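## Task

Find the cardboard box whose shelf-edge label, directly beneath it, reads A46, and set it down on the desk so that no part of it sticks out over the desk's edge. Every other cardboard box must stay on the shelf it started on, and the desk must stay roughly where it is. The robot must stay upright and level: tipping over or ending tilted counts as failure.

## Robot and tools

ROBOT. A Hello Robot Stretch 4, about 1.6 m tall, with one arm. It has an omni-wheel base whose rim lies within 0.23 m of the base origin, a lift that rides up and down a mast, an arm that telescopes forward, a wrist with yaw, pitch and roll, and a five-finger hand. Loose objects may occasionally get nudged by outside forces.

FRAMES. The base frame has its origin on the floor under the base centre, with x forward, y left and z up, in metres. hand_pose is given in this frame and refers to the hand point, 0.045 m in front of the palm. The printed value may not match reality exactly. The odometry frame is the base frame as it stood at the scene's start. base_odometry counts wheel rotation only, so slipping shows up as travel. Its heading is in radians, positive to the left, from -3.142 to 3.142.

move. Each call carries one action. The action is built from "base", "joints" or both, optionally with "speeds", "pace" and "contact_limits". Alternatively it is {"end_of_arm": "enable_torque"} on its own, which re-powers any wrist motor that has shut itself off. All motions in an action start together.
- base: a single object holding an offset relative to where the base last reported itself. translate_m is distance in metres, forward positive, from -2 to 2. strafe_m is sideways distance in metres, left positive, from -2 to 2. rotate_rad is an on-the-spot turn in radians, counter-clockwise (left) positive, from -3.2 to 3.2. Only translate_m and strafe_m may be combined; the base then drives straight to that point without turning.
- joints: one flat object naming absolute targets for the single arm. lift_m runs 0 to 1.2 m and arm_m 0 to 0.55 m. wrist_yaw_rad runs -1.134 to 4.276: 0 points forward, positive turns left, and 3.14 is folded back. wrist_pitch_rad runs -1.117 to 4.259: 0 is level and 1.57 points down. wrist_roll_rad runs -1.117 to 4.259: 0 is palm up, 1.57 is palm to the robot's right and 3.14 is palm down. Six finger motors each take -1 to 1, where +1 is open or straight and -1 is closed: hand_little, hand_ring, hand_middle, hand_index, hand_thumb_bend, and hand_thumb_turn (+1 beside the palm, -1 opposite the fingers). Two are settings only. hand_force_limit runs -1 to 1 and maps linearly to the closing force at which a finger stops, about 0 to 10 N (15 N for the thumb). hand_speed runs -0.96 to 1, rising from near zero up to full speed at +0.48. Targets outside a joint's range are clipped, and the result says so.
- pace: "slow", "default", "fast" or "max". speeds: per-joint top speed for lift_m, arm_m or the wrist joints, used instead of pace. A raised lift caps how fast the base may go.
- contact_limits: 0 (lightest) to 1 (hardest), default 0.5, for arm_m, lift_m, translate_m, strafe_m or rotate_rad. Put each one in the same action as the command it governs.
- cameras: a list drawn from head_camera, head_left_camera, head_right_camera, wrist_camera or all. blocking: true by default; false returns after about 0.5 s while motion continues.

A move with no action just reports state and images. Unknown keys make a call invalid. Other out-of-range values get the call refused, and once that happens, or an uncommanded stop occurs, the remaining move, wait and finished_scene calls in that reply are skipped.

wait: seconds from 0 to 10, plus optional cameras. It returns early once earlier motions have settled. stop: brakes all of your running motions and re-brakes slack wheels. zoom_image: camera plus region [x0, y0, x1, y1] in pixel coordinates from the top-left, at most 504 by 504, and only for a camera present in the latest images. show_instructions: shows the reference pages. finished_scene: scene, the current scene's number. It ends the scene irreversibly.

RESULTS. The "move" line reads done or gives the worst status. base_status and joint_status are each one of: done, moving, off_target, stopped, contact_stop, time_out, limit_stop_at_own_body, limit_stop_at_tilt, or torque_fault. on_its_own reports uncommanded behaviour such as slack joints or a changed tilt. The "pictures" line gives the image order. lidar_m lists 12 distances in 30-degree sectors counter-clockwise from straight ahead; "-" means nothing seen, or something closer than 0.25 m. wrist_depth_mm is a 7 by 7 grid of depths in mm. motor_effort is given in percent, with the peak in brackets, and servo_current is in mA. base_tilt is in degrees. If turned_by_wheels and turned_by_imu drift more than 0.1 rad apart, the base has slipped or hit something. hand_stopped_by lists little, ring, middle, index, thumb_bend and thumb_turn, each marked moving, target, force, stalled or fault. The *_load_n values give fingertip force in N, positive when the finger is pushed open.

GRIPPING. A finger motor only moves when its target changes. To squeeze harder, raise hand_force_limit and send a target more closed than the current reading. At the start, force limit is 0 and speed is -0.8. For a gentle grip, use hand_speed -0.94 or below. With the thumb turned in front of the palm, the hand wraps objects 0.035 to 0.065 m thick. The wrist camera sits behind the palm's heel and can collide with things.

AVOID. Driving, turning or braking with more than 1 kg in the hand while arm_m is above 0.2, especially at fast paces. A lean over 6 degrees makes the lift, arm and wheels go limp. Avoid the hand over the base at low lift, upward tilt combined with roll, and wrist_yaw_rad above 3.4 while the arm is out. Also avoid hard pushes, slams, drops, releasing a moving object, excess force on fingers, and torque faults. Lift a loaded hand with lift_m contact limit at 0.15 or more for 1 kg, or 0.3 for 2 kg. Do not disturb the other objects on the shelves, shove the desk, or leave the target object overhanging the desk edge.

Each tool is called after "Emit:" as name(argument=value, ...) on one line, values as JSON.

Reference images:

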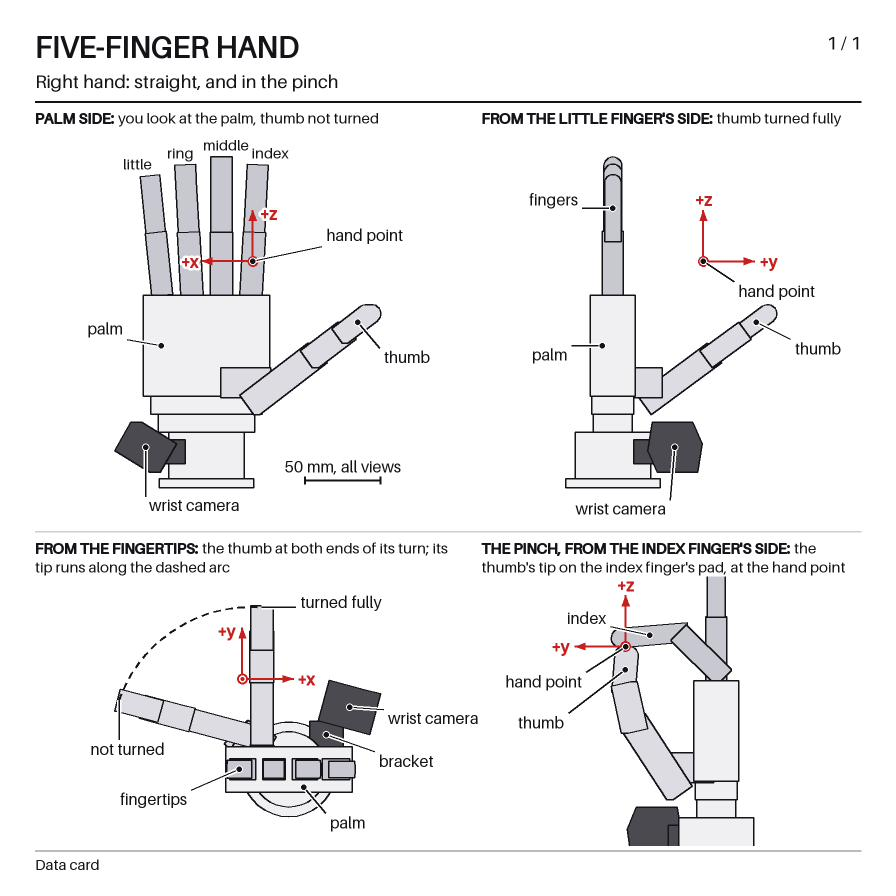

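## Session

Emit:
move(cameras=["head_camera", "head_left_camera"])

Scene clock: 0.00 s.
base_odometry: x=+0.000 y=+0.000 heading=+0.000
turned_by_wheels: +0.000
turned_by_imu: +0.000
base_tilt: forward=+0.1 right=+0.5
lidar_m: 1.98 2.11 2.51 2.62 2.41 1.79 1.47 1.58 1.13 1.06 1.12 1.59
base_status: not commanded
joint_positions: lift_m=+0.154 arm_m=+0.000 wrist_yaw_rad=+3.071 wrist_pitch_rad=+0.004 wrist_roll_rad=+0.000 hand_little=+1.000 hand_ring=+1.000 hand_middle=+1.000 hand_index=+1.000 hand_thumb_turn=+1.000 hand_thumb_bend=+1.000 hand_force_limit=+0.000 hand_speed=-0.800
joint_status: not commanded
measured_speeds: all 0
hand_stopped_by: target,target,target,target,target,target
little_load_n: 0.0
ring_load_n: 0.0
middle_load_n: 0.0
index_load_n: -0.5
thumb_bend_load_n: 0.0
thumb_turn_load_n: 0.0
motor_effort: lift_m=+20 arm_m=-4 wheel_0=-1 wheel_1=+0 wheel_2=+1
servo_current: wrist_yaw_rad=46 wrist_pitch_rad=46 wrist_roll_rad=26
hand_pose: x=-0.0416 y=+0.1335 z=+0.3911 quat_wxyz=(-0.481, -0.483, +0.518, +0.516) (m; base frame)
wrist_depth_mm: 134 224 - - - - - / 117 137 - - - - - / 116 139 1618 - - - - / 130 156 - - - - - / 133 289 - 1921 1921 1921 - / 1464 1430 1430 1537 1499 - - / 960 891 113 120 - - -
pictures: head_camera, head_left_camera
Images, in order (width x height): head_camera 420x560, head_left_camera 420x672.

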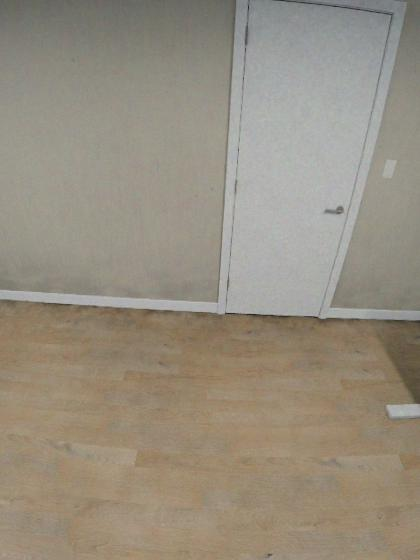

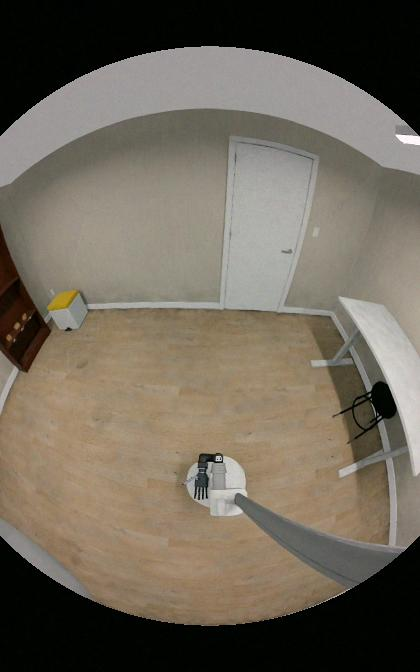

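Emit:
move(base={"rotate_rad": 1.4}, joints={"hand_thumb_turn": -1.0, "lift_m": 0.5}, pace="fast", cameras=["head_camera", "head_left_camera"])

Scene clock: 16.00 s.
move: done
base_odometry: x=+0.000 y=+0.000 heading=+1.400
turned_by_wheels: +1.400
turned_by_imu: +1.426
base_tilt: forward=+0.1 right=+0.5
lidar_m: 2.69 2.59 1.88 1.47 1.49 2.08 1.07 1.09 1.36 2.00 2.04 2.52
base_status: done
joint_positions: lift_m=+0.500 arm_m=+0.000 wrist_yaw_rad=+3.071 wrist_pitch_rad=+0.004 wrist_roll_rad=+0.000 hand_little=+1.000 hand_ring=+1.000 hand_middle=+1.000 hand_index=+1.000 hand_thumb_turn=-1.000 hand_thumb_bend=+1.000 hand_force_limit=+0.000 hand_speed=-0.800
joint_status: all done
measured_speeds: all 0
hand_stopped_by: target,target,target,target,target,target
little_load_n: 0.0
ring_load_n: 0.0
middle_load_n: 0.0
index_load_n: 0.0
thumb_bend_load_n: 0.0
thumb_turn_load_n: 0.0
motor_effort: lift_m=+23(33) arm_m=-4(4) wheel_0=+0(6) wheel_1=+0(8) wheel_2=-1(10)
servo_current: wrist_yaw_rad=46(59) wrist_pitch_rad=39(59) wrist_roll_rad=26(39)
hand_pose: x=-0.0416 y=+0.1335 z=+0.7373 quat_wxyz=(-0.481, -0.483, +0.518, +0.516) (m; base frame)
wrist_depth_mm: 135 212 - - - - - / 133 138 - - - - - / 118 143 - - - - - / 133 167 1537 - - - - / 133 1281 - - - - - / - - 183 - - - - / 1661 1576 113 - - 1618 1576
pictures: head_camera, head_left_camera
Images, in order (width x height): head_camera 420x560, head_left_camera 420x672.

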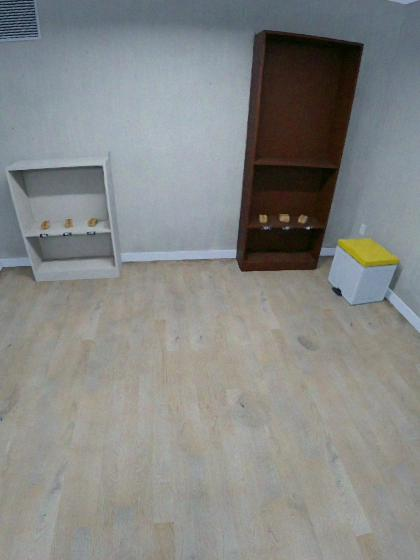

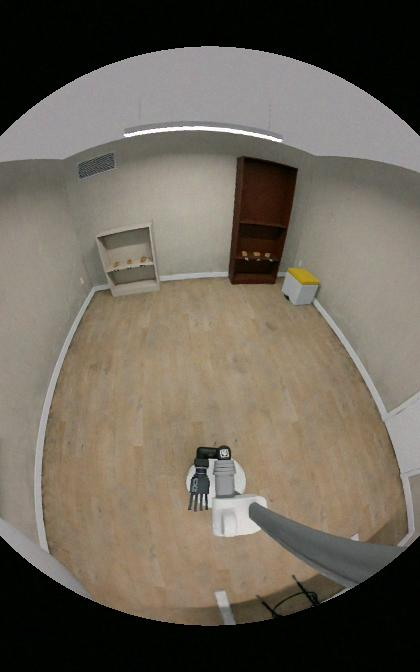

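Emit:
zoom_image(camera="head_camera", region=[10, 200, 130, 260])

Emit:
zoom_image(camera="head_camera", region=[240, 195, 340, 245])

Scaled by 4.200 from the camera's 420x560 image, which has a finer 1200x1600 frame.

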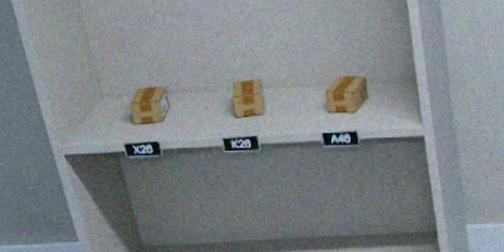

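Scaled by 5.040 from the camera's 420x560 image, which has a finer 1200x1600 frame.

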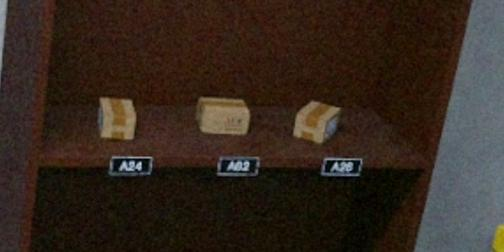

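Emit:
zoom_image(camera="head_camera", region=[80, 215, 110, 245])

Emit:
zoom_image(camera="head_camera", region=[280, 215, 315, 240])

Scaled by 16.800 from the camera's 420x560 image, which has a finer 1200x1600 frame.

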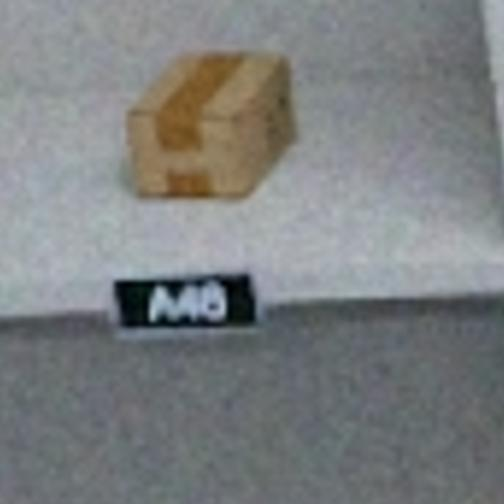

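Scaled by 14.400 from the camera's 420x560 image, which has a finer 1200x1600 frame.

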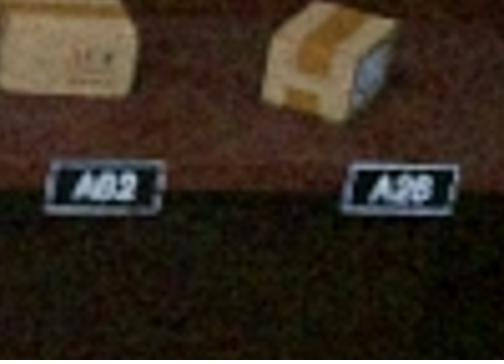

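Emit:
move(base={"rotate_rad": 0.1}, joints={"wrist_yaw_rad": 1.4, "hand_thumb_bend": 0.85, "hand_index": 0.45, "hand_middle": 0.45, "hand_ring": 0.45, "hand_little": 0.45, "hand_speed": -0.5})

Emit:
move(base={"translate_m": 1.68, "strafe_m": 0.75}, joints={"wrist_yaw_rad": 0.0, "wrist_pitch_rad": 0.56, "wrist_roll_rad": 3.14, "lift_m": 0.45}, cameras=["head_camera", "wrist_camera"])

Emit:
zoom_image(camera="head_camera", region=[130, 330, 270, 430])

Scene clock: 36.90 s.
move: done
base_odometry: x=+0.000 y=+0.000 heading=+1.500
turned_by_wheels: +0.100
turned_by_imu: +0.103
base_tilt: forward=+0.1 right=+0.5
lidar_m: 2.62 2.59 1.81 1.49 1.50 1.97 1.06 1.08 1.51 1.98 2.07 2.53
base_status: done
joint_positions: lift_m=+0.500 arm_m=+0.000 wrist_yaw_rad=+1.402 wrist_pitch_rad=+0.004 wrist_roll_rad=+0.000 hand_little=+0.450 hand_ring=+0.450 hand_middle=+0.450 hand_index=+0.450 hand_thumb_turn=-1.000 hand_thumb_bend=+0.850 hand_force_limit=+0.000 hand_speed=-0.500
joint_status: all done
measured_speeds: all 0
hand_stopped_by: target,target,target,target,target,target
little_load_n: 0.0
ring_load_n: 0.0
middle_load_n: 0.0
index_load_n: 0.0
thumb_bend_load_n: 0.0
thumb_turn_load_n: 0.0
motor_effort: lift_m=+23(24) arm_m=-4(4) wheel_0=-2(5) wheel_1=-1(6) wheel_2=+1(5)
servo_current: wrist_yaw_rad=52(130) wrist_pitch_rad=39(65) wrist_roll_rad=33(39)
hand_pose: x=+0.3250 y=+0.1987 z=+0.7373 quat_wxyz=(+0.059, +0.060, +0.706, +0.703) (m; base frame)
wrist_depth_mm: - - - - - - - / - - - - - - - / - - - 106 - - - / - - - - - - - / - - 190 - - - - / - - 164 - - - - / - 124 113 - - 1661 1537
pictures: none

Scene clock: 44.43 s.
move: done
base_odometry: x=-0.629 y=+1.729 heading=+1.500
turned_by_wheels: +0.000
turned_by_imu: +0.007
base_tilt: forward=+0.1 right=+0.5
lidar_m: 0.81 0.87 1.07 1.04 1.08 1.45 3.61 3.04 2.83 2.28 1.63 1.23
base_status: done
joint_positions: lift_m=+0.450 arm_m=+0.000 wrist_yaw_rad=+0.002 wrist_pitch_rad=+0.559 wrist_roll_rad=+3.138 hand_little=+0.450 hand_ring=+0.450 hand_middle=+0.450 hand_index=+0.450 hand_thumb_turn=-1.000 hand_thumb_bend=+0.850 hand_force_limit=+0.000 hand_speed=-0.500
joint_status: all done
measured_speeds: all 0
hand_stopped_by: target,target,target,target,target,target
little_load_n: 0.0
ring_load_n: 0.0
middle_load_n: 0.0
index_load_n: 0.0
thumb_bend_load_n: 0.0
thumb_turn_load_n: -0.5
motor_effort: lift_m=+16(24) arm_m=-4(4) wheel_0=+2(3) wheel_1=+0(8) wheel_2=+1(10)
servo_current: wrist_yaw_rad=52(104) wrist_pitch_rad=26(98) wrist_roll_rad=33(72)
hand_pose: x=+0.3270 y=-0.0565 z=+0.4599 quat_wxyz=(-0.342, +0.620, -0.617, +0.343) (m; base frame)
wrist_depth_mm: 554 559 574 591 591 603 603 / 621 634 654 640 676 683 683 / 732 759 778 110 798 809 820 / 904 931 866 - 842 854 842 / 1060 1060 891 - - 1008 878 / 976 991 172 - - 931 891 / 917 917 113 - - 866 615
pictures: head_camera, wrist_camera
Images, in order (width x height): head_camera 420x560, wrist_camera 616x392.

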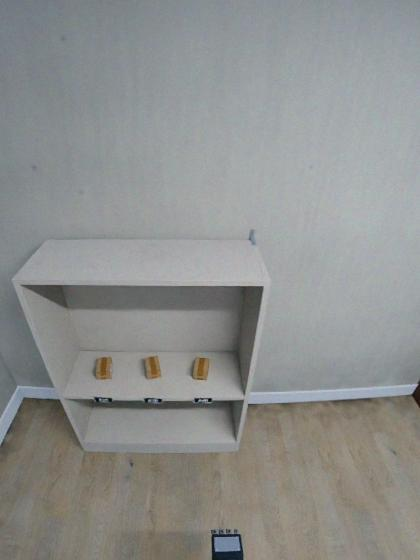

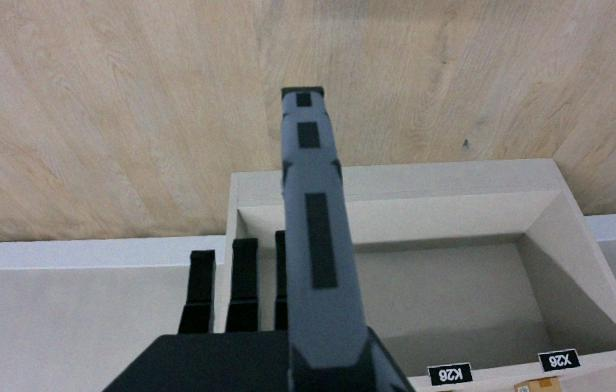

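Scaled by 3.600 from the camera's 420x560 image, which has a finer 1200x1600 frame.

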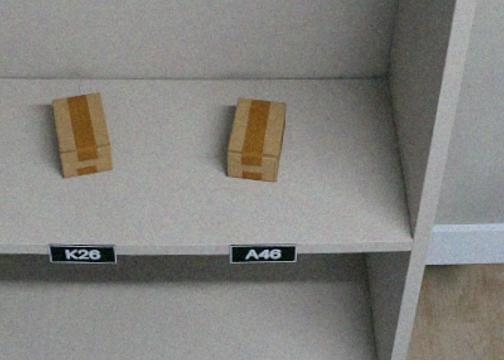

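Emit:
move(base={"translate_m": 0.3, "strafe_m": 0.094}, joints={"wrist_yaw_rad": -0.12, "wrist_pitch_rad": 0.72, "lift_m": 0.62, "hand_index": 0.6, "hand_middle": 0.6, "hand_ring": 0.6, "hand_little": 0.6, "hand_thumb_bend": 1.0})

Emit:
move(joints={"arm_m": 0.395}, cameras=["wrist_camera", "head_camera"])

Emit:
zoom_image(camera="head_camera", region=[140, 340, 280, 480])

Scene clock: 107.03 s.
move: done
base_odometry: x=-0.701 y=+2.035 heading=+1.500
turned_by_wheels: +0.000
turned_by_imu: +0.002
base_tilt: forward=+0.1 right=+0.6
lidar_m: 0.54 0.52 0.99 0.94 0.97 1.33 3.52 3.36 2.95 2.32 1.28 0.58
base_status: done
joint_positions: lift_m=+0.620 arm_m=+0.000 wrist_yaw_rad=-0.118 wrist_pitch_rad=+0.719 wrist_roll_rad=+3.139 hand_little=+0.600 hand_ring=+0.600 hand_middle=+0.600 hand_index=+0.600 hand_thumb_turn=-1.000 hand_thumb_bend=+1.000 hand_force_limit=+0.000 hand_speed=-0.500
joint_status: all done
measured_speeds: all 0
hand_stopped_by: target,target,target,target,target,target
little_load_n: 0.0
ring_load_n: 0.0
middle_load_n: 0.0
index_load_n: 0.0
thumb_bend_load_n: 0.0
thumb_turn_load_n: 0.0
motor_effort: lift_m=+24(29) arm_m=-3(4) wheel_0=+0(4) wheel_1=-1(7) wheel_2=+1(9)
servo_current: wrist_yaw_rad=52(72) wrist_pitch_rad=39(65) wrist_roll_rad=26(39)
hand_pose: x=+0.2906 y=-0.0713 z=+0.6067 quat_wxyz=(-0.274, +0.606, -0.680, +0.309) (m; base frame)
wrist_depth_mm: 668 683 691 707 723 732 723 / 741 750 759 119 732 715 715 / 842 866 759 723 788 798 788 / 991 976 759 - - 831 788 / 960 931 621 - - 449 449 / 820 798 172 - - 484 554 / 759 723 113 - - 574 574
pictures: none

Scene clock: 109.30 s.
move: done
base_odometry: x=-0.701 y=+2.035 heading=+1.500
turned_by_wheels: +0.000
turned_by_imu: +0.001
base_tilt: forward=+0.1 right=+0.5
lidar_m: 0.54 0.56 0.99 0.94 0.99 1.33 3.50 3.35 2.94 2.33 1.27 0.60
base_status: not commanded
joint_positions: lift_m=+0.620 arm_m=+0.395 wrist_yaw_rad=-0.118 wrist_pitch_rad=+0.719 wrist_roll_rad=+3.139 hand_little=+0.600 hand_ring=+0.600 hand_middle=+0.600 hand_index=+0.600 hand_thumb_turn=-1.000 hand_thumb_bend=+1.000 hand_force_limit=+0.000 hand_speed=-0.500
joint_status: all done
measured_speeds: all 0
hand_stopped_by: target,target,target,target,target,target
little_load_n: 0.0
ring_load_n: 0.0
middle_load_n: 0.0
index_load_n: 0.0
thumb_bend_load_n: 0.0
thumb_turn_load_n: 0.0
motor_effort: lift_m=+24(24) arm_m=+5(6) wheel_0=+0(1) wheel_1=+0(1) wheel_2=+0(1)
servo_current: wrist_yaw_rad=52(59) wrist_pitch_rad=39(52) wrist_roll_rad=33(39)
hand_pose: x=+0.6852 y=-0.0714 z=+0.6067 quat_wxyz=(-0.274, +0.606, -0.680, +0.309) (m; base frame)
wrist_depth_mm: 212 214 214 214 228 224 - / 234 239 232 119 251 254 241 / 254 272 267 207 287 291 294 / 256 312 322 - 325 322 319 / 250 330 330 - - 290 278 / 238 294 172 - - 256 248 / 233 266 113 - - 232 -
pictures: head_camera, wrist_camera
Images, in order (width x height): head_camera 420x560, wrist_camera 616x392.

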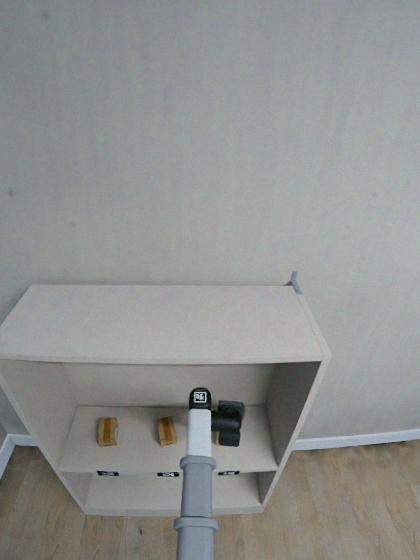

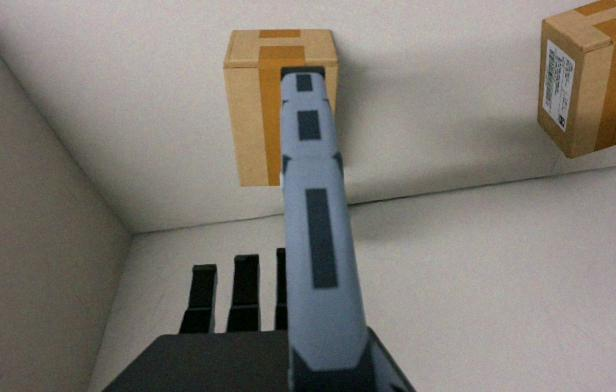

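Scaled by 3.600 from the camera's 420x560 image, which has a finer 1200x1600 frame.

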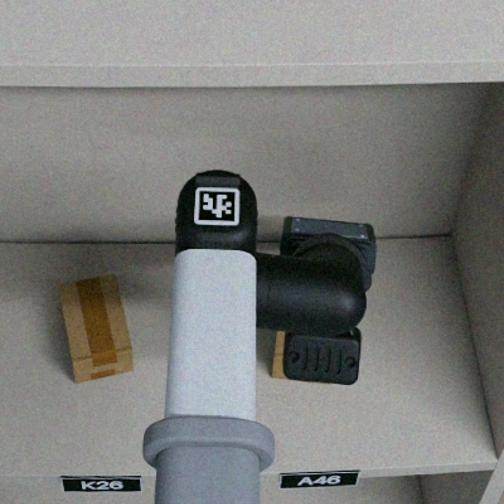

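Emit:
move(base={"strafe_m": -0.013}, joints={"arm_m": 0.41, "lift_m": 0.575}, pace="slow", cameras=["wrist_camera"])

Scene clock: 122.73 s.
move: done
base_odometry: x=-0.689 y=+2.034 heading=+1.500
turned_by_wheels: +0.000
turned_by_imu: +0.002
base_tilt: forward=+0.1 right=+0.5
lidar_m: 0.54 0.55 1.03 0.97 1.01 1.34 3.55 3.34 2.95 2.31 1.28 0.56
base_status: done
joint_positions: lift_m=+0.575 arm_m=+0.410 wrist_yaw_rad=-0.118 wrist_pitch_rad=+0.719 wrist_roll_rad=+3.139 hand_little=+0.600 hand_ring=+0.600 hand_middle=+0.600 hand_index=+0.600 hand_thumb_turn=-1.000 hand_thumb_bend=+1.000 hand_force_limit=+0.000 hand_speed=-0.500
joint_status: all done
measured_speeds: all 0
hand_stopped_by: target,target,target,target,target,target
little_load_n: 0.0
ring_load_n: 0.0
middle_load_n: 0.0
index_load_n: 0.0
thumb_bend_load_n: 0.0
thumb_turn_load_n: 0.0
motor_effort: lift_m=+15(28) arm_m=+5(6) wheel_0=+2(4) wheel_1=-1(6) wheel_2=+0(1)
servo_current: wrist_yaw_rad=46(59) wrist_pitch_rad=26(59) wrist_roll_rad=33(39)
hand_pose: x=+0.7002 y=-0.0714 z=+0.5624 quat_wxyz=(-0.274, +0.606, -0.680, +0.309) (m; base frame)
wrist_depth_mm: 171 173 176 172 179 183 - / 187 191 190 119 197 204 210 / 213 219 217 154 231 234 236 / 234 253 255 - 268 273 279 / 232 290 296 - - 271 264 / 223 277 172 - - 243 234 / 224 249 113 - - 220 -
pictures: wrist_camera
Images, in order (width x height): wrist_camera 616x392.

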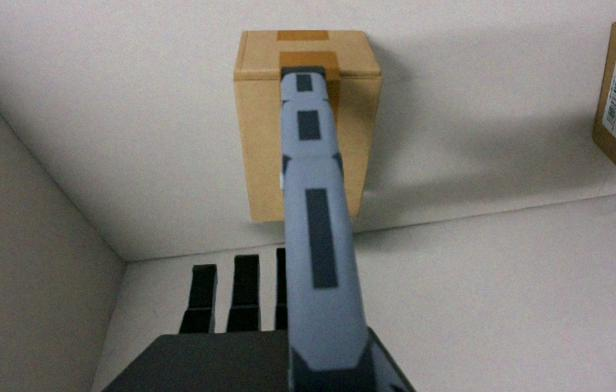

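Emit:
move(joints={"arm_m": 0.399}, pace="slow")

Emit:
move(joints={"lift_m": 0.537}, pace="slow", contact_limits={"lift_m": 0.1}, cameras=["wrist_camera", "head_camera"])

Scene clock: 137.73 s.
move: done
base_odometry: x=-0.689 y=+2.034 heading=+1.500
turned_by_wheels: +0.000
turned_by_imu: +0.001
base_tilt: forward=+0.2 right=+0.6
lidar_m: 0.52 0.55 1.01 0.94 0.98 1.37 3.54 3.33 2.92 2.28 1.26 0.59
base_status: not commanded
joint_positions: lift_m=+0.575 arm_m=+0.399 wrist_yaw_rad=-0.118 wrist_pitch_rad=+0.719 wrist_roll_rad=+3.139 hand_little=+0.600 hand_ring=+0.600 hand_middle=+0.600 hand_index=+0.600 hand_thumb_turn=-1.000 hand_thumb_bend=+1.000 hand_force_limit=+0.000 hand_speed=-0.500
joint_status: all done
measured_speeds: all 0
hand_stopped_by: target,target,target,target,target,target
little_load_n: 0.0
ring_load_n: 0.0
middle_load_n: 0.0
index_load_n: 0.0
thumb_bend_load_n: 0.0
thumb_turn_load_n: 0.0
motor_effort: lift_m=+15(15) arm_m=-5(7) wheel_0=+1(2) wheel_1=+0(1) wheel_2=+0(0)
servo_current: wrist_yaw_rad=46(52) wrist_pitch_rad=39(52) wrist_roll_rad=33(39)
hand_pose: x=+0.6894 y=-0.0714 z=+0.5624 quat_wxyz=(-0.274, +0.606, -0.680, +0.309) (m; base frame)
wrist_depth_mm: 171 173 178 179 179 183 - / 187 191 190 119 197 204 211 / 213 218 221 154 225 233 236 / 234 253 254 - 268 274 279 / 233 289 296 - - 286 274 / 225 286 172 - - 254 245 / 225 251 113 - - 229 -
pictures: none

Scene clock: 138.90 s.
move: done
base_odometry: x=-0.689 y=+2.034 heading=+1.500
turned_by_wheels: +0.000
turned_by_imu: +0.000
base_tilt: forward=+0.2 right=+0.6
lidar_m: 0.53 0.55 1.02 0.97 1.01 1.37 3.58 3.31 2.95 2.30 1.29 0.56
base_status: not commanded
joint_positions: lift_m=+0.537 arm_m=+0.399 wrist_yaw_rad=-0.118 wrist_pitch_rad=+0.719 wrist_roll_rad=+3.139 hand_little=+0.600 hand_ring=+0.600 hand_middle=+0.600 hand_index=+0.600 hand_thumb_turn=-1.000 hand_thumb_bend=+1.000 hand_force_limit=+0.000 hand_speed=-0.500
joint_status: all done
measured_speeds: all 0
hand_stopped_by: target,target,target,target,target,target
little_load_n: 0.0
ring_load_n: 0.0
middle_load_n: 0.0
index_load_n: 0.0
thumb_bend_load_n: 0.0
thumb_turn_load_n: 0.0
motor_effort: lift_m=+15(20) arm_m=-5(5) wheel_0=+2(2) wheel_1=+0(1) wheel_2=+0(0)
servo_current: wrist_yaw_rad=52(59) wrist_pitch_rad=39(59) wrist_roll_rad=33(39)
contact_limits: lift_m 0.1
hand_pose: x=+0.6894 y=-0.0714 z=+0.5244 quat_wxyz=(-0.274, +0.606, -0.680, +0.309) (m; base frame)
wrist_depth_mm: 135 136 140 140 142 145 - / 147 152 151 120 155 161 162 / 170 174 166 122 130 185 186 / 196 200 198 - 213 216 220 / 224 236 231 160 - 259 260 / 225 277 172 - - 254 246 / 224 252 113 - - 229 -
pictures: head_camera, wrist_camera
Images, in order (width x height): head_camera 420x560, wrist_camera 616x392.

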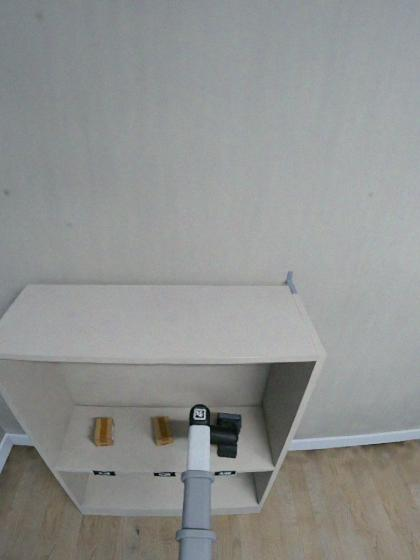

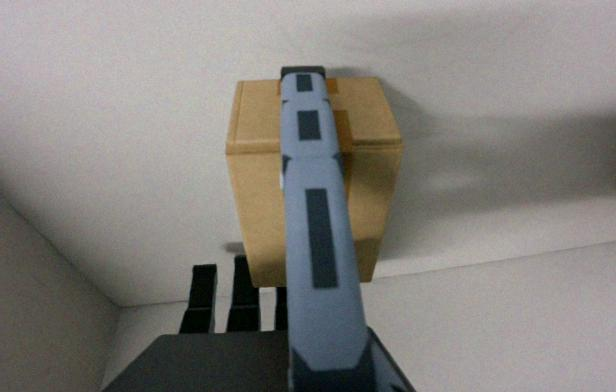

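Emit:
move(joints={"hand_speed": -0.92, "hand_force_limit": -0.5, "hand_index": -0.5, "hand_middle": -0.5, "hand_thumb_bend": 0.5}, cameras=["wrist_camera"])

Scene clock: 149.70 s.
move: off_target
base_odometry: x=-0.689 y=+2.034 heading=+1.500
turned_by_wheels: +0.000
turned_by_imu: +0.003
base_tilt: forward=+0.1 right=+0.5
lidar_m: 0.49 0.55 1.03 0.97 1.01 1.34 3.56 3.32 2.94 2.30 1.27 0.59
base_status: not commanded
joint_positions: lift_m=+0.537 arm_m=+0.399 wrist_yaw_rad=-0.118 wrist_pitch_rad=+0.719 wrist_roll_rad=+3.139 hand_little=+0.600 hand_ring=+0.600 hand_middle=+0.527 hand_index=+0.519 hand_thumb_turn=-1.000 hand_thumb_bend=+0.970 hand_force_limit=-0.500 hand_speed=-0.920
joint_status: hand_middle off_target (ended at +0.527, target -0.500); hand_index off_target (ended at +0.519, target -0.500); hand_thumb_bend off_target (ended at +0.970, target +0.500); the others done
measured_speeds: all 0
hand_stopped_by: target,target,force,force,force,target
little_load_n: 0.0
ring_load_n: 0.0
middle_load_n: 2.5
index_load_n: 3.5
thumb_bend_load_n: 7.0
thumb_turn_load_n: 0.0
motor_effort: lift_m=+15(15) arm_m=-5(6) wheel_0=+1(2) wheel_1=+0(1) wheel_2=+0(1)
servo_current: wrist_yaw_rad=46(59) wrist_pitch_rad=46(65) wrist_roll_rad=33(46)
contact_limits: lift_m 0.1
hand_pose: x=+0.6894 y=-0.0714 z=+0.5244 quat_wxyz=(-0.274, +0.606, -0.680, +0.309) (m; base frame)
wrist_depth_mm: 135 136 140 141 142 146 - / 147 151 151 121 155 161 162 / 170 174 167 120 125 186 187 / 197 200 198 - 214 216 220 / 224 237 231 160 248 260 262 / 225 279 172 - - 253 246 / 225 252 113 - - 229 -
pictures: wrist_camera
Images, in order (width x height): wrist_camera 616x392.

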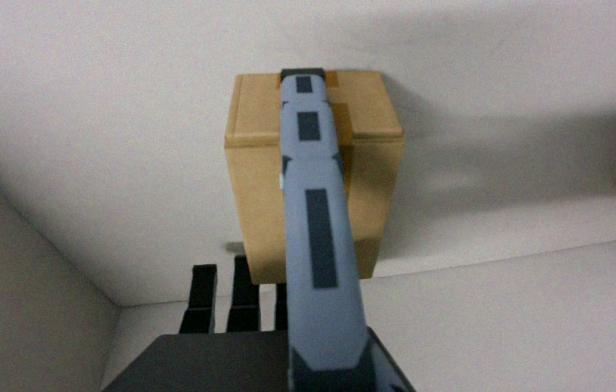

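Emit:
move(joints={"hand_speed": -0.94, "hand_force_limit": 0.25, "hand_index": -0.6, "hand_middle": -0.6, "hand_thumb_bend": 0.4})

Emit:
move(joints={"lift_m": 0.56}, pace="slow", cameras=["wrist_camera", "head_camera"])

Scene clock: 155.10 s.
move: off_target
base_odometry: x=-0.689 y=+2.034 heading=+1.500
turned_by_wheels: +0.000
turned_by_imu: +0.001
base_tilt: forward=+0.2 right=+0.6
lidar_m: 0.54 0.57 1.02 0.95 0.99 1.36 3.56 3.35 2.92 2.31 1.25 0.57
base_status: not commanded
joint_positions: lift_m=+0.537 arm_m=+0.399 wrist_yaw_rad=-0.118 wrist_pitch_rad=+0.719 wrist_roll_rad=+3.139 hand_little=+0.600 hand_ring=+0.600 hand_middle=+0.495 hand_index=+0.493 hand_thumb_turn=-1.000 hand_thumb_bend=+0.971 hand_force_limit=+0.250 hand_speed=-0.940
joint_status: hand_middle off_target (ended at +0.495, target -0.600); hand_index off_target (ended at +0.493, target -0.600); hand_thumb_bend off_target (ended at +0.971, target +0.400); the others done
measured_speeds: all 0
hand_stopped_by: target,target,force,force,force,target
little_load_n: 0.0
ring_load_n: 0.0
middle_load_n: 6.0
index_load_n: 5.5
thumb_bend_load_n: 14.5
thumb_turn_load_n: 0.5
motor_effort: lift_m=+14(15) arm_m=-5(6) wheel_0=+2(2) wheel_1=+0(1) wheel_2=+0(0)
servo_current: wrist_yaw_rad=46(52) wrist_pitch_rad=33(52) wrist_roll_rad=33(46)
contact_limits: lift_m 0.1
hand_pose: x=+0.6894 y=-0.0714 z=+0.5244 quat_wxyz=(-0.274, +0.606, -0.680, +0.309) (m; base frame)
wrist_depth_mm: 135 137 140 141 142 145 - / 148 152 151 119 153 161 162 / 171 175 167 120 122 186 193 / 196 200 198 - 214 216 221 / 225 237 232 160 - 259 262 / 225 278 172 - - 253 246 / 224 252 113 - - 229 -
pictures: none

Scene clock: 156.07 s.
move: done
base_odometry: x=-0.689 y=+2.034 heading=+1.500
turned_by_wheels: +0.000
turned_by_imu: +0.000
base_tilt: forward=+0.2 right=+0.5
lidar_m: 0.52 0.56 1.01 0.96 1.00 1.35 3.56 3.34 2.91 2.32 1.28 0.59
base_status: not commanded
joint_positions: lift_m=+0.560 arm_m=+0.399 wrist_yaw_rad=-0.118 wrist_pitch_rad=+0.719 wrist_roll_rad=+3.139 hand_little=+0.600 hand_ring=+0.600 hand_middle=+0.495 hand_index=+0.493 hand_thumb_turn=-1.000 hand_thumb_bend=+0.971 hand_force_limit=+0.250 hand_speed=-0.940
joint_status: all done
measured_speeds: all 0
hand_stopped_by: target,target,force,force,force,target
little_load_n: 0.0
ring_load_n: -0.5
middle_load_n: 6.0
index_load_n: 5.5
thumb_bend_load_n: 14.5
thumb_turn_load_n: 0.5
motor_effort: lift_m=+24(31) arm_m=-5(6) wheel_0=+2(2) wheel_1=+0(1) wheel_2=+0(0)
servo_current: wrist_yaw_rad=46(59) wrist_pitch_rad=26(52) wrist_roll_rad=39(39)
hand_pose: x=+0.6893 y=-0.0714 z=+0.5466 quat_wxyz=(-0.274, +0.606, -0.680, +0.309) (m; base frame)
wrist_depth_mm: 155 158 159 164 167 164 - / 171 176 174 119 175 186 187 / 195 199 192 119 122 212 216 / 220 231 227 - 247 251 253 / 234 270 267 160 - 278 274 / 226 287 172 - - 254 247 / 225 252 113 - - 229 -
pictures: head_camera, wrist_camera
Images, in order (width x height): head_camera 420x560, wrist_camera 616x392.

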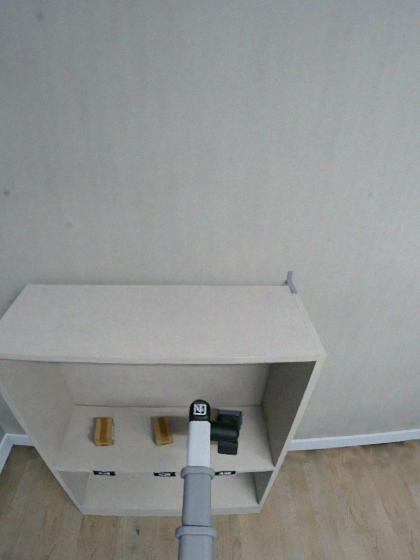

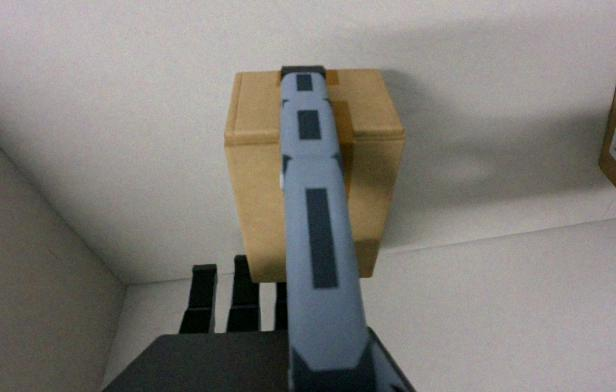

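Emit:
move(joints={"lift_m": 0.62}, pace="slow")

Emit:
move(joints={"arm_m": 0.05}, speeds={"arm_m": 0.2}, cameras=["wrist_camera"])

Emit:
move(base={"translate_m": -0.8}, joints={"wrist_yaw_rad": 0.0}, cameras=["wrist_camera"])

Emit:
move(base={"rotate_rad": -3.1}, cameras=["head_camera"])

Scene clock: 174.43 s.
move: done
base_odometry: x=-0.689 y=+2.034 heading=+1.500
turned_by_wheels: +0.000
turned_by_imu: +0.002
base_tilt: forward=+0.2 right=+0.5
lidar_m: 0.51 0.55 1.02 0.94 1.01 1.38 3.55 3.36 2.94 2.31 1.30 0.57
base_status: not commanded
joint_positions: lift_m=+0.620 arm_m=+0.399 wrist_yaw_rad=-0.118 wrist_pitch_rad=+0.719 wrist_roll_rad=+3.139 hand_little=+0.600 hand_ring=+0.600 hand_middle=+0.495 hand_index=+0.493 hand_thumb_turn=-1.000 hand_thumb_bend=+0.971 hand_force_limit=+0.250 hand_speed=-0.940
joint_status: all done
measured_speeds: all 0
hand_stopped_by: target,target,force,force,force,target
little_load_n: 0.0
ring_load_n: 0.0
middle_load_n: 6.0
index_load_n: 5.5
thumb_bend_load_n: 14.5
thumb_turn_load_n: 0.5
motor_effort: lift_m=+24(33) arm_m=-5(6) wheel_0=+2(2) wheel_1=+0(1) wheel_2=+0(0)
servo_current: wrist_yaw_rad=39(59) wrist_pitch_rad=39(52) wrist_roll_rad=33(39)
hand_pose: x=+0.6893 y=-0.0714 z=+0.6066 quat_wxyz=(-0.274, +0.606, -0.680, +0.309) (m; base frame)
wrist_depth_mm: 211 213 217 220 226 224 - / 232 239 236 120 238 253 254 / 245 271 262 119 122 290 294 / 239 306 310 - - 319 315 / 233 320 320 160 - 286 274 / 225 286 172 - - 253 247 / 225 252 113 - - 229 -
pictures: none

Scene clock: 176.97 s.
move: done
base_odometry: x=-0.689 y=+2.034 heading=+1.500
turned_by_wheels: +0.000
turned_by_imu: +0.001
base_tilt: forward=+0.0 right=+0.5
lidar_m: 0.53 0.55 1.01 0.96 1.00 1.34 3.58 3.33 2.93 2.31 1.29 0.59
base_status: not commanded
joint_positions: lift_m=+0.620 arm_m=+0.050 wrist_yaw_rad=-0.118 wrist_pitch_rad=+0.719 wrist_roll_rad=+3.139 hand_little=+0.600 hand_ring=+0.600 hand_middle=+0.495 hand_index=+0.493 hand_thumb_turn=-1.000 hand_thumb_bend=+0.971 hand_force_limit=+0.250 hand_speed=-0.940
joint_status: all done
measured_speeds: all 0
hand_stopped_by: target,target,force,force,force,target
little_load_n: 0.0
ring_load_n: 0.0
middle_load_n: 6.0
index_load_n: 5.5
thumb_bend_load_n: 14.5
thumb_turn_load_n: 1.0
motor_effort: lift_m=+25(25) arm_m=-5(7) wheel_0=+1(2) wheel_1=+0(1) wheel_2=+0(0)
servo_current: wrist_yaw_rad=39(59) wrist_pitch_rad=33(52) wrist_roll_rad=39(39)
hand_pose: x=+0.3403 y=-0.0714 z=+0.6066 quat_wxyz=(-0.274, +0.606, -0.680, +0.309) (m; base frame)
wrist_depth_mm: 676 676 691 707 707 691 661 / 732 759 732 119 668 691 691 / 854 854 609 119 121 798 788 / 991 960 539 - - 768 732 / 931 878 473 160 - 413 424 / 798 759 172 - - 455 544 / 715 676 113 - - 539 530
pictures: wrist_camera
Images, in order (width x height): wrist_camera 616x392.

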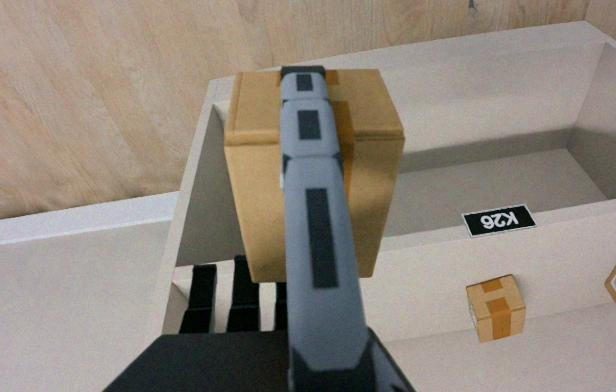

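Scene clock: 181.13 s.
move: done
base_odometry: x=-0.745 y=+1.236 heading=+1.500
turned_by_wheels: +0.000
turned_by_imu: +0.002
base_tilt: forward=+0.2 right=+0.6
lidar_m: 1.34 1.35 1.00 0.93 0.96 1.33 3.12 2.43 2.94 2.81 2.04 1.74
base_status: done
joint_positions: lift_m=+0.620 arm_m=+0.050 wrist_yaw_rad=-0.002 wrist_pitch_rad=+0.719 wrist_roll_rad=+3.139 hand_little=+0.600 hand_ring=+0.600 hand_middle=+0.495 hand_index=+0.493 hand_thumb_turn=-1.000 hand_thumb_bend=+0.971 hand_force_limit=+0.250 hand_speed=-0.940
joint_status: all done
measured_speeds: all 0
hand_stopped_by: target,target,force,force,force,target
little_load_n: 0.0
ring_load_n: 0.0
middle_load_n: 5.5
index_load_n: 5.5
thumb_bend_load_n: 14.5
thumb_turn_load_n: 0.5
motor_effort: lift_m=+24(25) arm_m=-4(5) wheel_0=-1(4) wheel_1=-1(7) wheel_2=+0(11)
servo_current: wrist_yaw_rad=52(85) wrist_pitch_rad=39(52) wrist_roll_rad=33(39)
hand_pose: x=+0.3478 y=-0.0570 z=+0.6066 quat_wxyz=(-0.291, +0.644, -0.644, +0.293) (m; base frame)
wrist_depth_mm: 668 676 699 707 723 723 723 / 741 759 750 119 750 809 809 / 842 854 831 119 121 917 931 / 976 991 991 - - 1078 1098 / 1160 1160 1182 160 - 1308 1308 / 1464 1464 178 - - 1499 - / - 113 113 - - - -
pictures: wrist_camera
Images, in order (width x height): wrist_camera 616x392.

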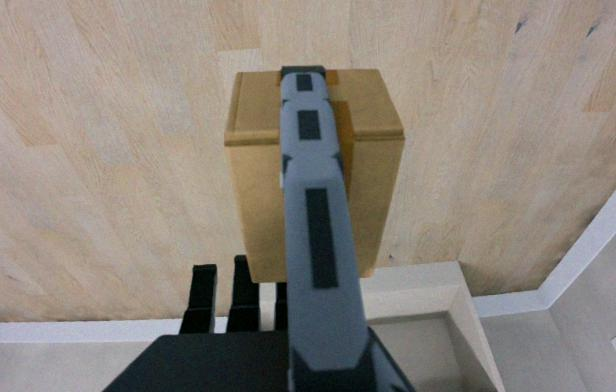

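Scene clock: 183.97 s.
move: done
base_odometry: x=-0.745 y=+1.236 heading=-1.600
turned_by_wheels: -3.100
turned_by_imu: -3.149
base_tilt: forward=+0.2 right=+0.5
lidar_m: 2.39 2.40 2.94 2.82 2.07 1.71 1.35 1.35 0.98 0.94 0.97 1.35
base_status: done
joint_positions: lift_m=+0.620 arm_m=+0.050 wrist_yaw_rad=-0.001 wrist_pitch_rad=+0.719 wrist_roll_rad=+3.139 hand_little=+0.600 hand_ring=+0.600 hand_middle=+0.495 hand_index=+0.493 hand_thumb_turn=-1.000 hand_thumb_bend=+0.971 hand_force_limit=+0.250 hand_speed=-0.940
joint_status: not commanded
measured_speeds: all 0
hand_stopped_by: target,target,force,force,force,target
little_load_n: 0.0
ring_load_n: 0.0
middle_load_n: 6.0
index_load_n: 5.5
thumb_bend_load_n: 14.5
thumb_turn_load_n: 0.5
motor_effort: lift_m=+24(24) arm_m=-4(5) wheel_0=+1(6) wheel_1=-2(8) wheel_2=+1(8)
servo_current: wrist_yaw_rad=39(59) wrist_pitch_rad=46(52) wrist_roll_rad=26(39)
hand_pose: x=+0.3478 y=-0.0570 z=+0.6066 quat_wxyz=(-0.291, +0.644, -0.643, +0.293) (m; base frame)
wrist_depth_mm: 668 676 691 707 715 723 732 / 741 759 750 119 759 798 809 / 842 854 831 119 121 931 931 / 976 991 991 - - 1098 1098 / 1138 1182 1160 160 - 1308 1366 / 1366 1464 177 - - 1661 1708 / - 1499 113 - - - -
pictures: head_camera
Images, in order (width x height): head_camera 420x560.

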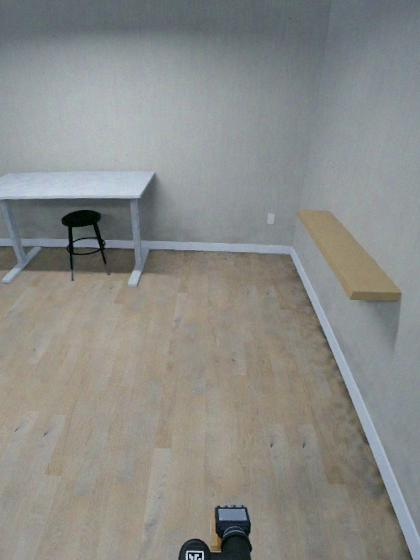

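Emit:
move(base={"translate_m": 1.3, "strafe_m": 0.9}, joints={"lift_m": 1.05, "arm_m": 0.0}, cameras=["head_camera"])

Scene clock: 195.20 s.
move: done
base_odometry: x=+0.117 y=-0.090 heading=-1.600
turned_by_wheels: +0.000
turned_by_imu: +0.009
base_tilt: forward=+0.1 right=+0.5
lidar_m: 0.98 1.03 1.43 1.88 1.99 2.52 2.75 2.62 1.93 1.57 1.66 1.03
base_status: done
joint_positions: lift_m=+1.050 arm_m=+0.000 wrist_yaw_rad=-0.001 wrist_pitch_rad=+0.719 wrist_roll_rad=+3.139 hand_little=+0.600 hand_ring=+0.600 hand_middle=+0.495 hand_index=+0.493 hand_thumb_turn=-1.000 hand_thumb_bend=+0.971 hand_force_limit=+0.250 hand_speed=-0.940
joint_status: all done
measured_speeds: all 0
hand_stopped_by: target,target,force,force,force,target
little_load_n: 0.0
ring_load_n: 0.0
middle_load_n: 6.0
index_load_n: 5.5
thumb_bend_load_n: 14.5
thumb_turn_load_n: 0.5
motor_effort: lift_m=+24(33) arm_m=-5(7) wheel_0=+0(3) wheel_1=-1(8) wheel_2=+1(8)
servo_current: wrist_yaw_rad=46(59) wrist_pitch_rad=39(52) wrist_roll_rad=33(39)
hand_pose: x=+0.2981 y=-0.0570 z=+1.0366 quat_wxyz=(-0.291, +0.644, -0.643, +0.293) (m; base frame)
wrist_depth_mm: 1060 1098 1118 1138 1160 1182 1160 / 1182 1229 1182 119 1205 1308 1308 / 1397 1366 1366 120 121 1537 1499 / 1576 1618 1576 - - 1708 1808 / 1921 1921 1921 160 - - - / - - 171 - - - - / - 113 113 - - - -
pictures: head_camera
Images, in order (width x height): head_camera 420x560.

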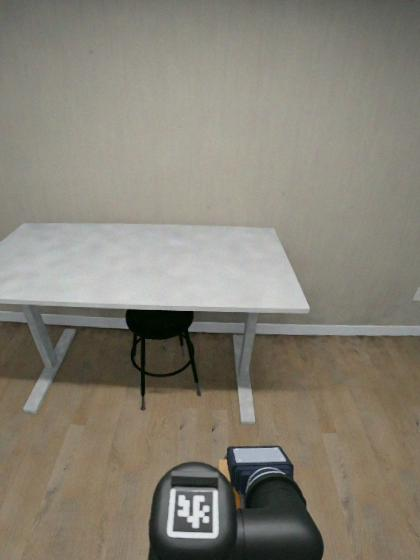

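Emit:
move(base={"translate_m": 0.49})

Emit:
move(joints={"arm_m": 0.36}, speeds={"arm_m": 0.25})

Emit:
move(joints={"lift_m": 0.935}, pace="slow", contact_limits={"lift_m": 0.1}, cameras=["head_camera", "wrist_camera"])

Scene clock: 205.27 s.
move: done
base_odometry: x=+0.102 y=-0.580 heading=-1.600
turned_by_wheels: +0.000
turned_by_imu: +0.002
base_tilt: forward=+0.1 right=+0.6
lidar_m: 0.49 0.50 0.72 1.87 1.96 2.77 3.21 2.63 1.65 1.59 1.66 0.53
base_status: done
joint_positions: lift_m=+1.050 arm_m=+0.000 wrist_yaw_rad=-0.001 wrist_pitch_rad=+0.719 wrist_roll_rad=+3.139 hand_little=+0.600 hand_ring=+0.600 hand_middle=+0.495 hand_index=+0.493 hand_thumb_turn=-1.000 hand_thumb_bend=+0.971 hand_force_limit=+0.250 hand_speed=-0.940
joint_status: not commanded
measured_speeds: all 0
hand_stopped_by: target,target,force,force,force,target
little_load_n: 0.0
ring_load_n: 0.0
middle_load_n: 6.0
index_load_n: 5.0
thumb_bend_load_n: 14.5
thumb_turn_load_n: 0.5
motor_effort: lift_m=+24(24) arm_m=-5(5) wheel_0=-1(6) wheel_1=-3(5) wheel_2=-1(10)
servo_current: wrist_yaw_rad=46(59) wrist_pitch_rad=39(52) wrist_roll_rad=33(39)
hand_pose: x=+0.2980 y=-0.0570 z=+1.0366 quat_wxyz=(-0.291, +0.644, -0.643, +0.293) (m; base frame)
wrist_depth_mm: 1078 1098 1118 1160 1138 1182 1182 / 1205 1229 1182 119 976 1308 1308 / 1366 1397 1308 119 121 1464 1576 / 1537 1537 430 - - 459 473 / 477 469 459 160 - 517 530 / 1182 574 172 - - 603 - / 1078 1025 113 - - - -
pictures: none

Scene clock: 207.60 s.
move: done
base_odometry: x=+0.102 y=-0.580 heading=-1.600
turned_by_wheels: +0.000
turned_by_imu: +0.001
base_tilt: forward=+0.2 right=+0.5
lidar_m: 0.47 0.52 0.72 1.87 1.98 2.72 3.22 2.64 1.66 1.59 1.66 0.52
base_status: not commanded
joint_positions: lift_m=+1.050 arm_m=+0.360 wrist_yaw_rad=-0.001 wrist_pitch_rad=+0.719 wrist_roll_rad=+3.139 hand_little=+0.600 hand_ring=+0.600 hand_middle=+0.495 hand_index=+0.493 hand_thumb_turn=-1.000 hand_thumb_bend=+0.971 hand_force_limit=+0.250 hand_speed=-0.940
joint_status: all done
measured_speeds: all 0
hand_stopped_by: target,target,force,force,force,target
little_load_n: 0.0
ring_load_n: 0.0
middle_load_n: 6.0
index_load_n: 5.5
thumb_bend_load_n: 14.5
thumb_turn_load_n: 1.0
motor_effort: lift_m=+24(24) arm_m=+5(6) wheel_0=-2(2) wheel_1=-2(2) wheel_2=-1(1)
servo_current: wrist_yaw_rad=46(59) wrist_pitch_rad=39(52) wrist_roll_rad=33(39)
hand_pose: x=+0.6576 y=-0.0570 z=+1.0366 quat_wxyz=(-0.291, +0.644, -0.643, +0.293) (m; base frame)
wrist_depth_mm: 263 265 273 276 278 285 - / 290 298 296 119 298 315 317 / 332 338 329 119 121 366 368 / 384 392 387 - - 427 433 / 477 466 455 160 - 517 530 / 798 574 172 - - 609 634 / 732 707 113 - - 750 768
pictures: none

Scene clock: 209.40 s.
move: done
base_odometry: x=+0.102 y=-0.580 heading=-1.600
turned_by_wheels: +0.000
turned_by_imu: +0.001
base_tilt: forward=+0.1 right=+0.6
lidar_m: 0.49 0.53 0.72 1.87 1.98 2.75 3.22 2.62 1.67 1.60 1.68 0.51
base_status: not commanded
joint_positions: lift_m=+0.935 arm_m=+0.360 wrist_yaw_rad=-0.001 wrist_pitch_rad=+0.719 wrist_roll_rad=+3.139 hand_little=+0.600 hand_ring=+0.600 hand_middle=+0.495 hand_index=+0.493 hand_thumb_turn=-1.000 hand_thumb_bend=+0.971 hand_force_limit=+0.250 hand_speed=-0.940
joint_status: all done
measured_speeds: all 0
hand_stopped_by: target,target,force,force,force,target
little_load_n: -0.5
ring_load_n: 0.0
middle_load_n: 6.0
index_load_n: 5.5
thumb_bend_load_n: 14.5
thumb_turn_load_n: 1.0
motor_effort: lift_m=+15(24) arm_m=+5(5) wheel_0=-1(2) wheel_1=-2(2) wheel_2=-1(2)
servo_current: wrist_yaw_rad=46(59) wrist_pitch_rad=52(52) wrist_roll_rad=33(39)
contact_limits: lift_m 0.1
hand_pose: x=+0.6576 y=-0.0570 z=+0.9223 quat_wxyz=(-0.291, +0.644, -0.643, +0.293) (m; base frame)
wrist_depth_mm: 157 158 163 165 165 169 - / 173 176 176 119 178 188 189 / 196 202 195 120 122 216 219 / 228 231 229 - 249 253 256 / 271 276 270 160 - 304 315 / 334 340 172 - - 382 402 / 415 394 113 - - 508 535
pictures: head_camera, wrist_camera
Images, in order (width x height): head_camera 420x560, wrist_camera 616x392.

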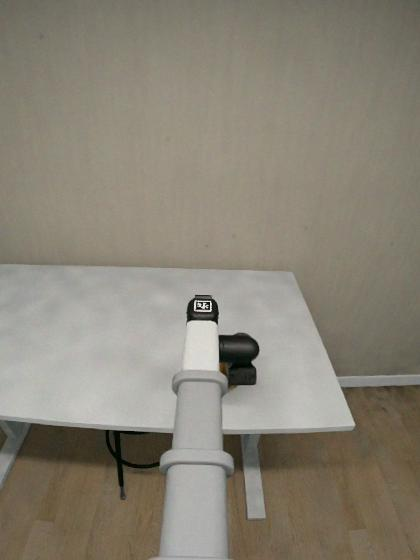

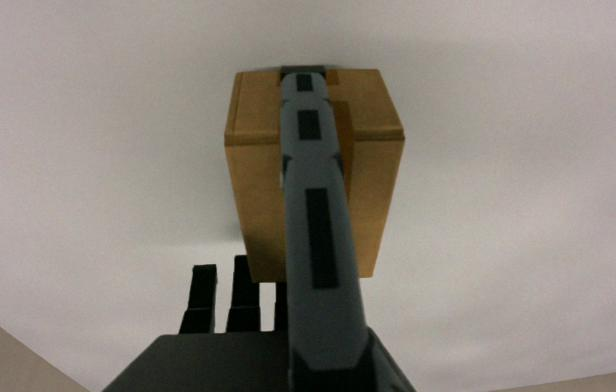

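Emit:
move(joints={"lift_m": 0.915}, pace="slow", contact_limits={"lift_m": 0.05})

Emit:
move(joints={"lift_m": 0.91}, pace="slow", contact_limits={"lift_m": 0.0}, cameras=["wrist_camera"])

Scene clock: 216.87 s.
move: done
base_odometry: x=+0.102 y=-0.580 heading=-1.600
turned_by_wheels: +0.000
turned_by_imu: +0.001
base_tilt: forward=+0.2 right=+0.5
lidar_m: 0.49 0.50 0.74 1.84 1.95 2.71 3.22 2.62 1.67 1.58 1.67 0.53
base_status: not commanded
joint_positions: lift_m=+0.915 arm_m=+0.360 wrist_yaw_rad=-0.001 wrist_pitch_rad=+0.719 wrist_roll_rad=+3.139 hand_little=+0.600 hand_ring=+0.600 hand_middle=+0.495 hand_index=+0.493 hand_thumb_turn=-1.000 hand_thumb_bend=+0.971 hand_force_limit=+0.250 hand_speed=-0.940
joint_status: all done
measured_speeds: all 0
hand_stopped_by: target,target,force,force,force,target
little_load_n: 0.5
ring_load_n: 0.0
middle_load_n: 6.0
index_load_n: 5.5
thumb_bend_load_n: 14.5
thumb_turn_load_n: 1.0
motor_effort: lift_m=+15(19) arm_m=+5(5) wheel_0=-1(2) wheel_1=-2(2) wheel_2=-1(1)
servo_current: wrist_yaw_rad=39(59) wrist_pitch_rad=46(59) wrist_roll_rad=33(39)
contact_limits: lift_m 0.05
hand_pose: x=+0.6576 y=-0.0570 z=+0.9023 quat_wxyz=(-0.291, +0.644, -0.643, +0.293) (m; base frame)
wrist_depth_mm: 138 139 142 146 145 149 - / 151 154 154 119 156 166 166 / 174 176 170 120 122 190 197 / 202 204 202 - 220 222 227 / 238 243 236 160 - 268 274 / 296 298 172 - - 338 351 / 366 347 113 - - 442 473
pictures: none

Scene clock: 217.47 s.
move: done
base_odometry: x=+0.102 y=-0.580 heading=-1.600
turned_by_wheels: +0.000
turned_by_imu: +0.000
base_tilt: forward=+0.2 right=+0.5
lidar_m: 0.50 0.52 0.71 1.88 1.96 2.73 3.24 2.62 1.68 1.59 1.69 0.50
base_status: not commanded
joint_positions: lift_m=+0.911 arm_m=+0.360 wrist_yaw_rad=-0.001 wrist_pitch_rad=+0.719 wrist_roll_rad=+3.139 hand_little=+0.600 hand_ring=+0.600 hand_middle=+0.495 hand_index=+0.493 hand_thumb_turn=-1.000 hand_thumb_bend=+0.971 hand_force_limit=+0.250 hand_speed=-0.940
joint_status: all done
measured_speeds: all 0
hand_stopped_by: target,target,force,force,force,target
little_load_n: 0.0
ring_load_n: 0.0
middle_load_n: 6.0
index_load_n: 5.5
thumb_bend_load_n: 14.5
thumb_turn_load_n: 1.0
motor_effort: lift_m=+14(21) arm_m=+5(5) wheel_0=-1(2) wheel_1=-2(2) wheel_2=-1(1)
servo_current: wrist_yaw_rad=59(59) wrist_pitch_rad=46(59) wrist_roll_rad=26(39)
contact_limits: lift_m 0
hand_pose: x=+0.6576 y=-0.0570 z=+0.8975 quat_wxyz=(-0.291, +0.644, -0.643, +0.293) (m; base frame)
wrist_depth_mm: 135 136 138 142 142 146 - / 150 151 150 119 153 161 162 / 169 172 167 120 123 185 193 / 196 200 196 - 220 217 223 / 234 236 232 160 - 266 270 / 289 291 172 - - 330 349 / 362 342 113 - - 442 462
pictures: wrist_camera
Images, in order (width x height): wrist_camera 616x392.

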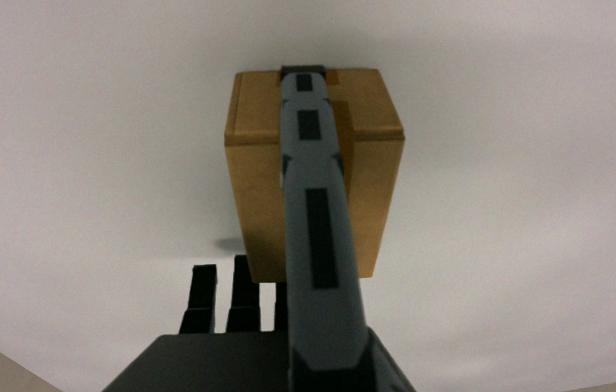

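Emit:
move(joints={"lift_m": 0.9075}, pace="slow", contact_limits={"lift_m": 0.0}, cameras=["wrist_camera"])

Scene clock: 221.43 s.
move: done
base_odometry: x=+0.102 y=-0.580 heading=-1.600
turned_by_wheels: +0.000
turned_by_imu: +0.001
base_tilt: forward=+0.1 right=+0.6
lidar_m: 0.48 0.51 0.68 1.86 1.98 2.73 3.20 2.60 1.64 1.57 1.69 0.54
base_status: not commanded
joint_positions: lift_m=+0.908 arm_m=+0.360 wrist_yaw_rad=-0.001 wrist_pitch_rad=+0.719 wrist_roll_rad=+3.139 hand_little=+0.600 hand_ring=+0.600 hand_middle=+0.495 hand_index=+0.493 hand_thumb_turn=-1.000 hand_thumb_bend=+0.971 hand_force_limit=+0.250 hand_speed=-0.940
joint_status: all done
measured_speeds: all 0
hand_stopped_by: target,target,force,force,force,target
little_load_n: 0.0
ring_load_n: 0.0
middle_load_n: 5.5
index_load_n: 5.0
thumb_bend_load_n: 14.5
thumb_turn_load_n: 0.5
motor_effort: lift_m=+11(16) arm_m=+4(5) wheel_0=-1(2) wheel_1=-2(2) wheel_2=-1(1)
servo_current: wrist_yaw_rad=52(65) wrist_pitch_rad=39(52) wrist_roll_rad=33(39)
contact_limits: lift_m 0
hand_pose: x=+0.6576 y=-0.0569 z=+0.8952 quat_wxyz=(-0.291, +0.644, -0.644, +0.293) (m; base frame)
wrist_depth_mm: 134 136 138 142 142 146 - / 148 150 150 119 152 161 163 / 168 172 124 119 122 186 194 / 195 198 196 - 220 218 223 / 233 236 232 160 - 266 271 / 289 294 172 - - 330 351 / 359 342 113 - - 445 477
pictures: wrist_camera
Images, in order (width x height): wrist_camera 616x392.

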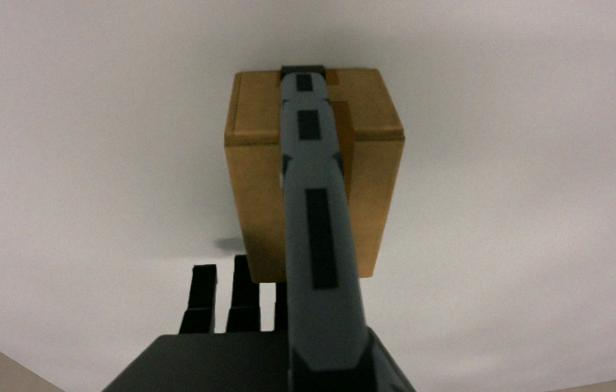

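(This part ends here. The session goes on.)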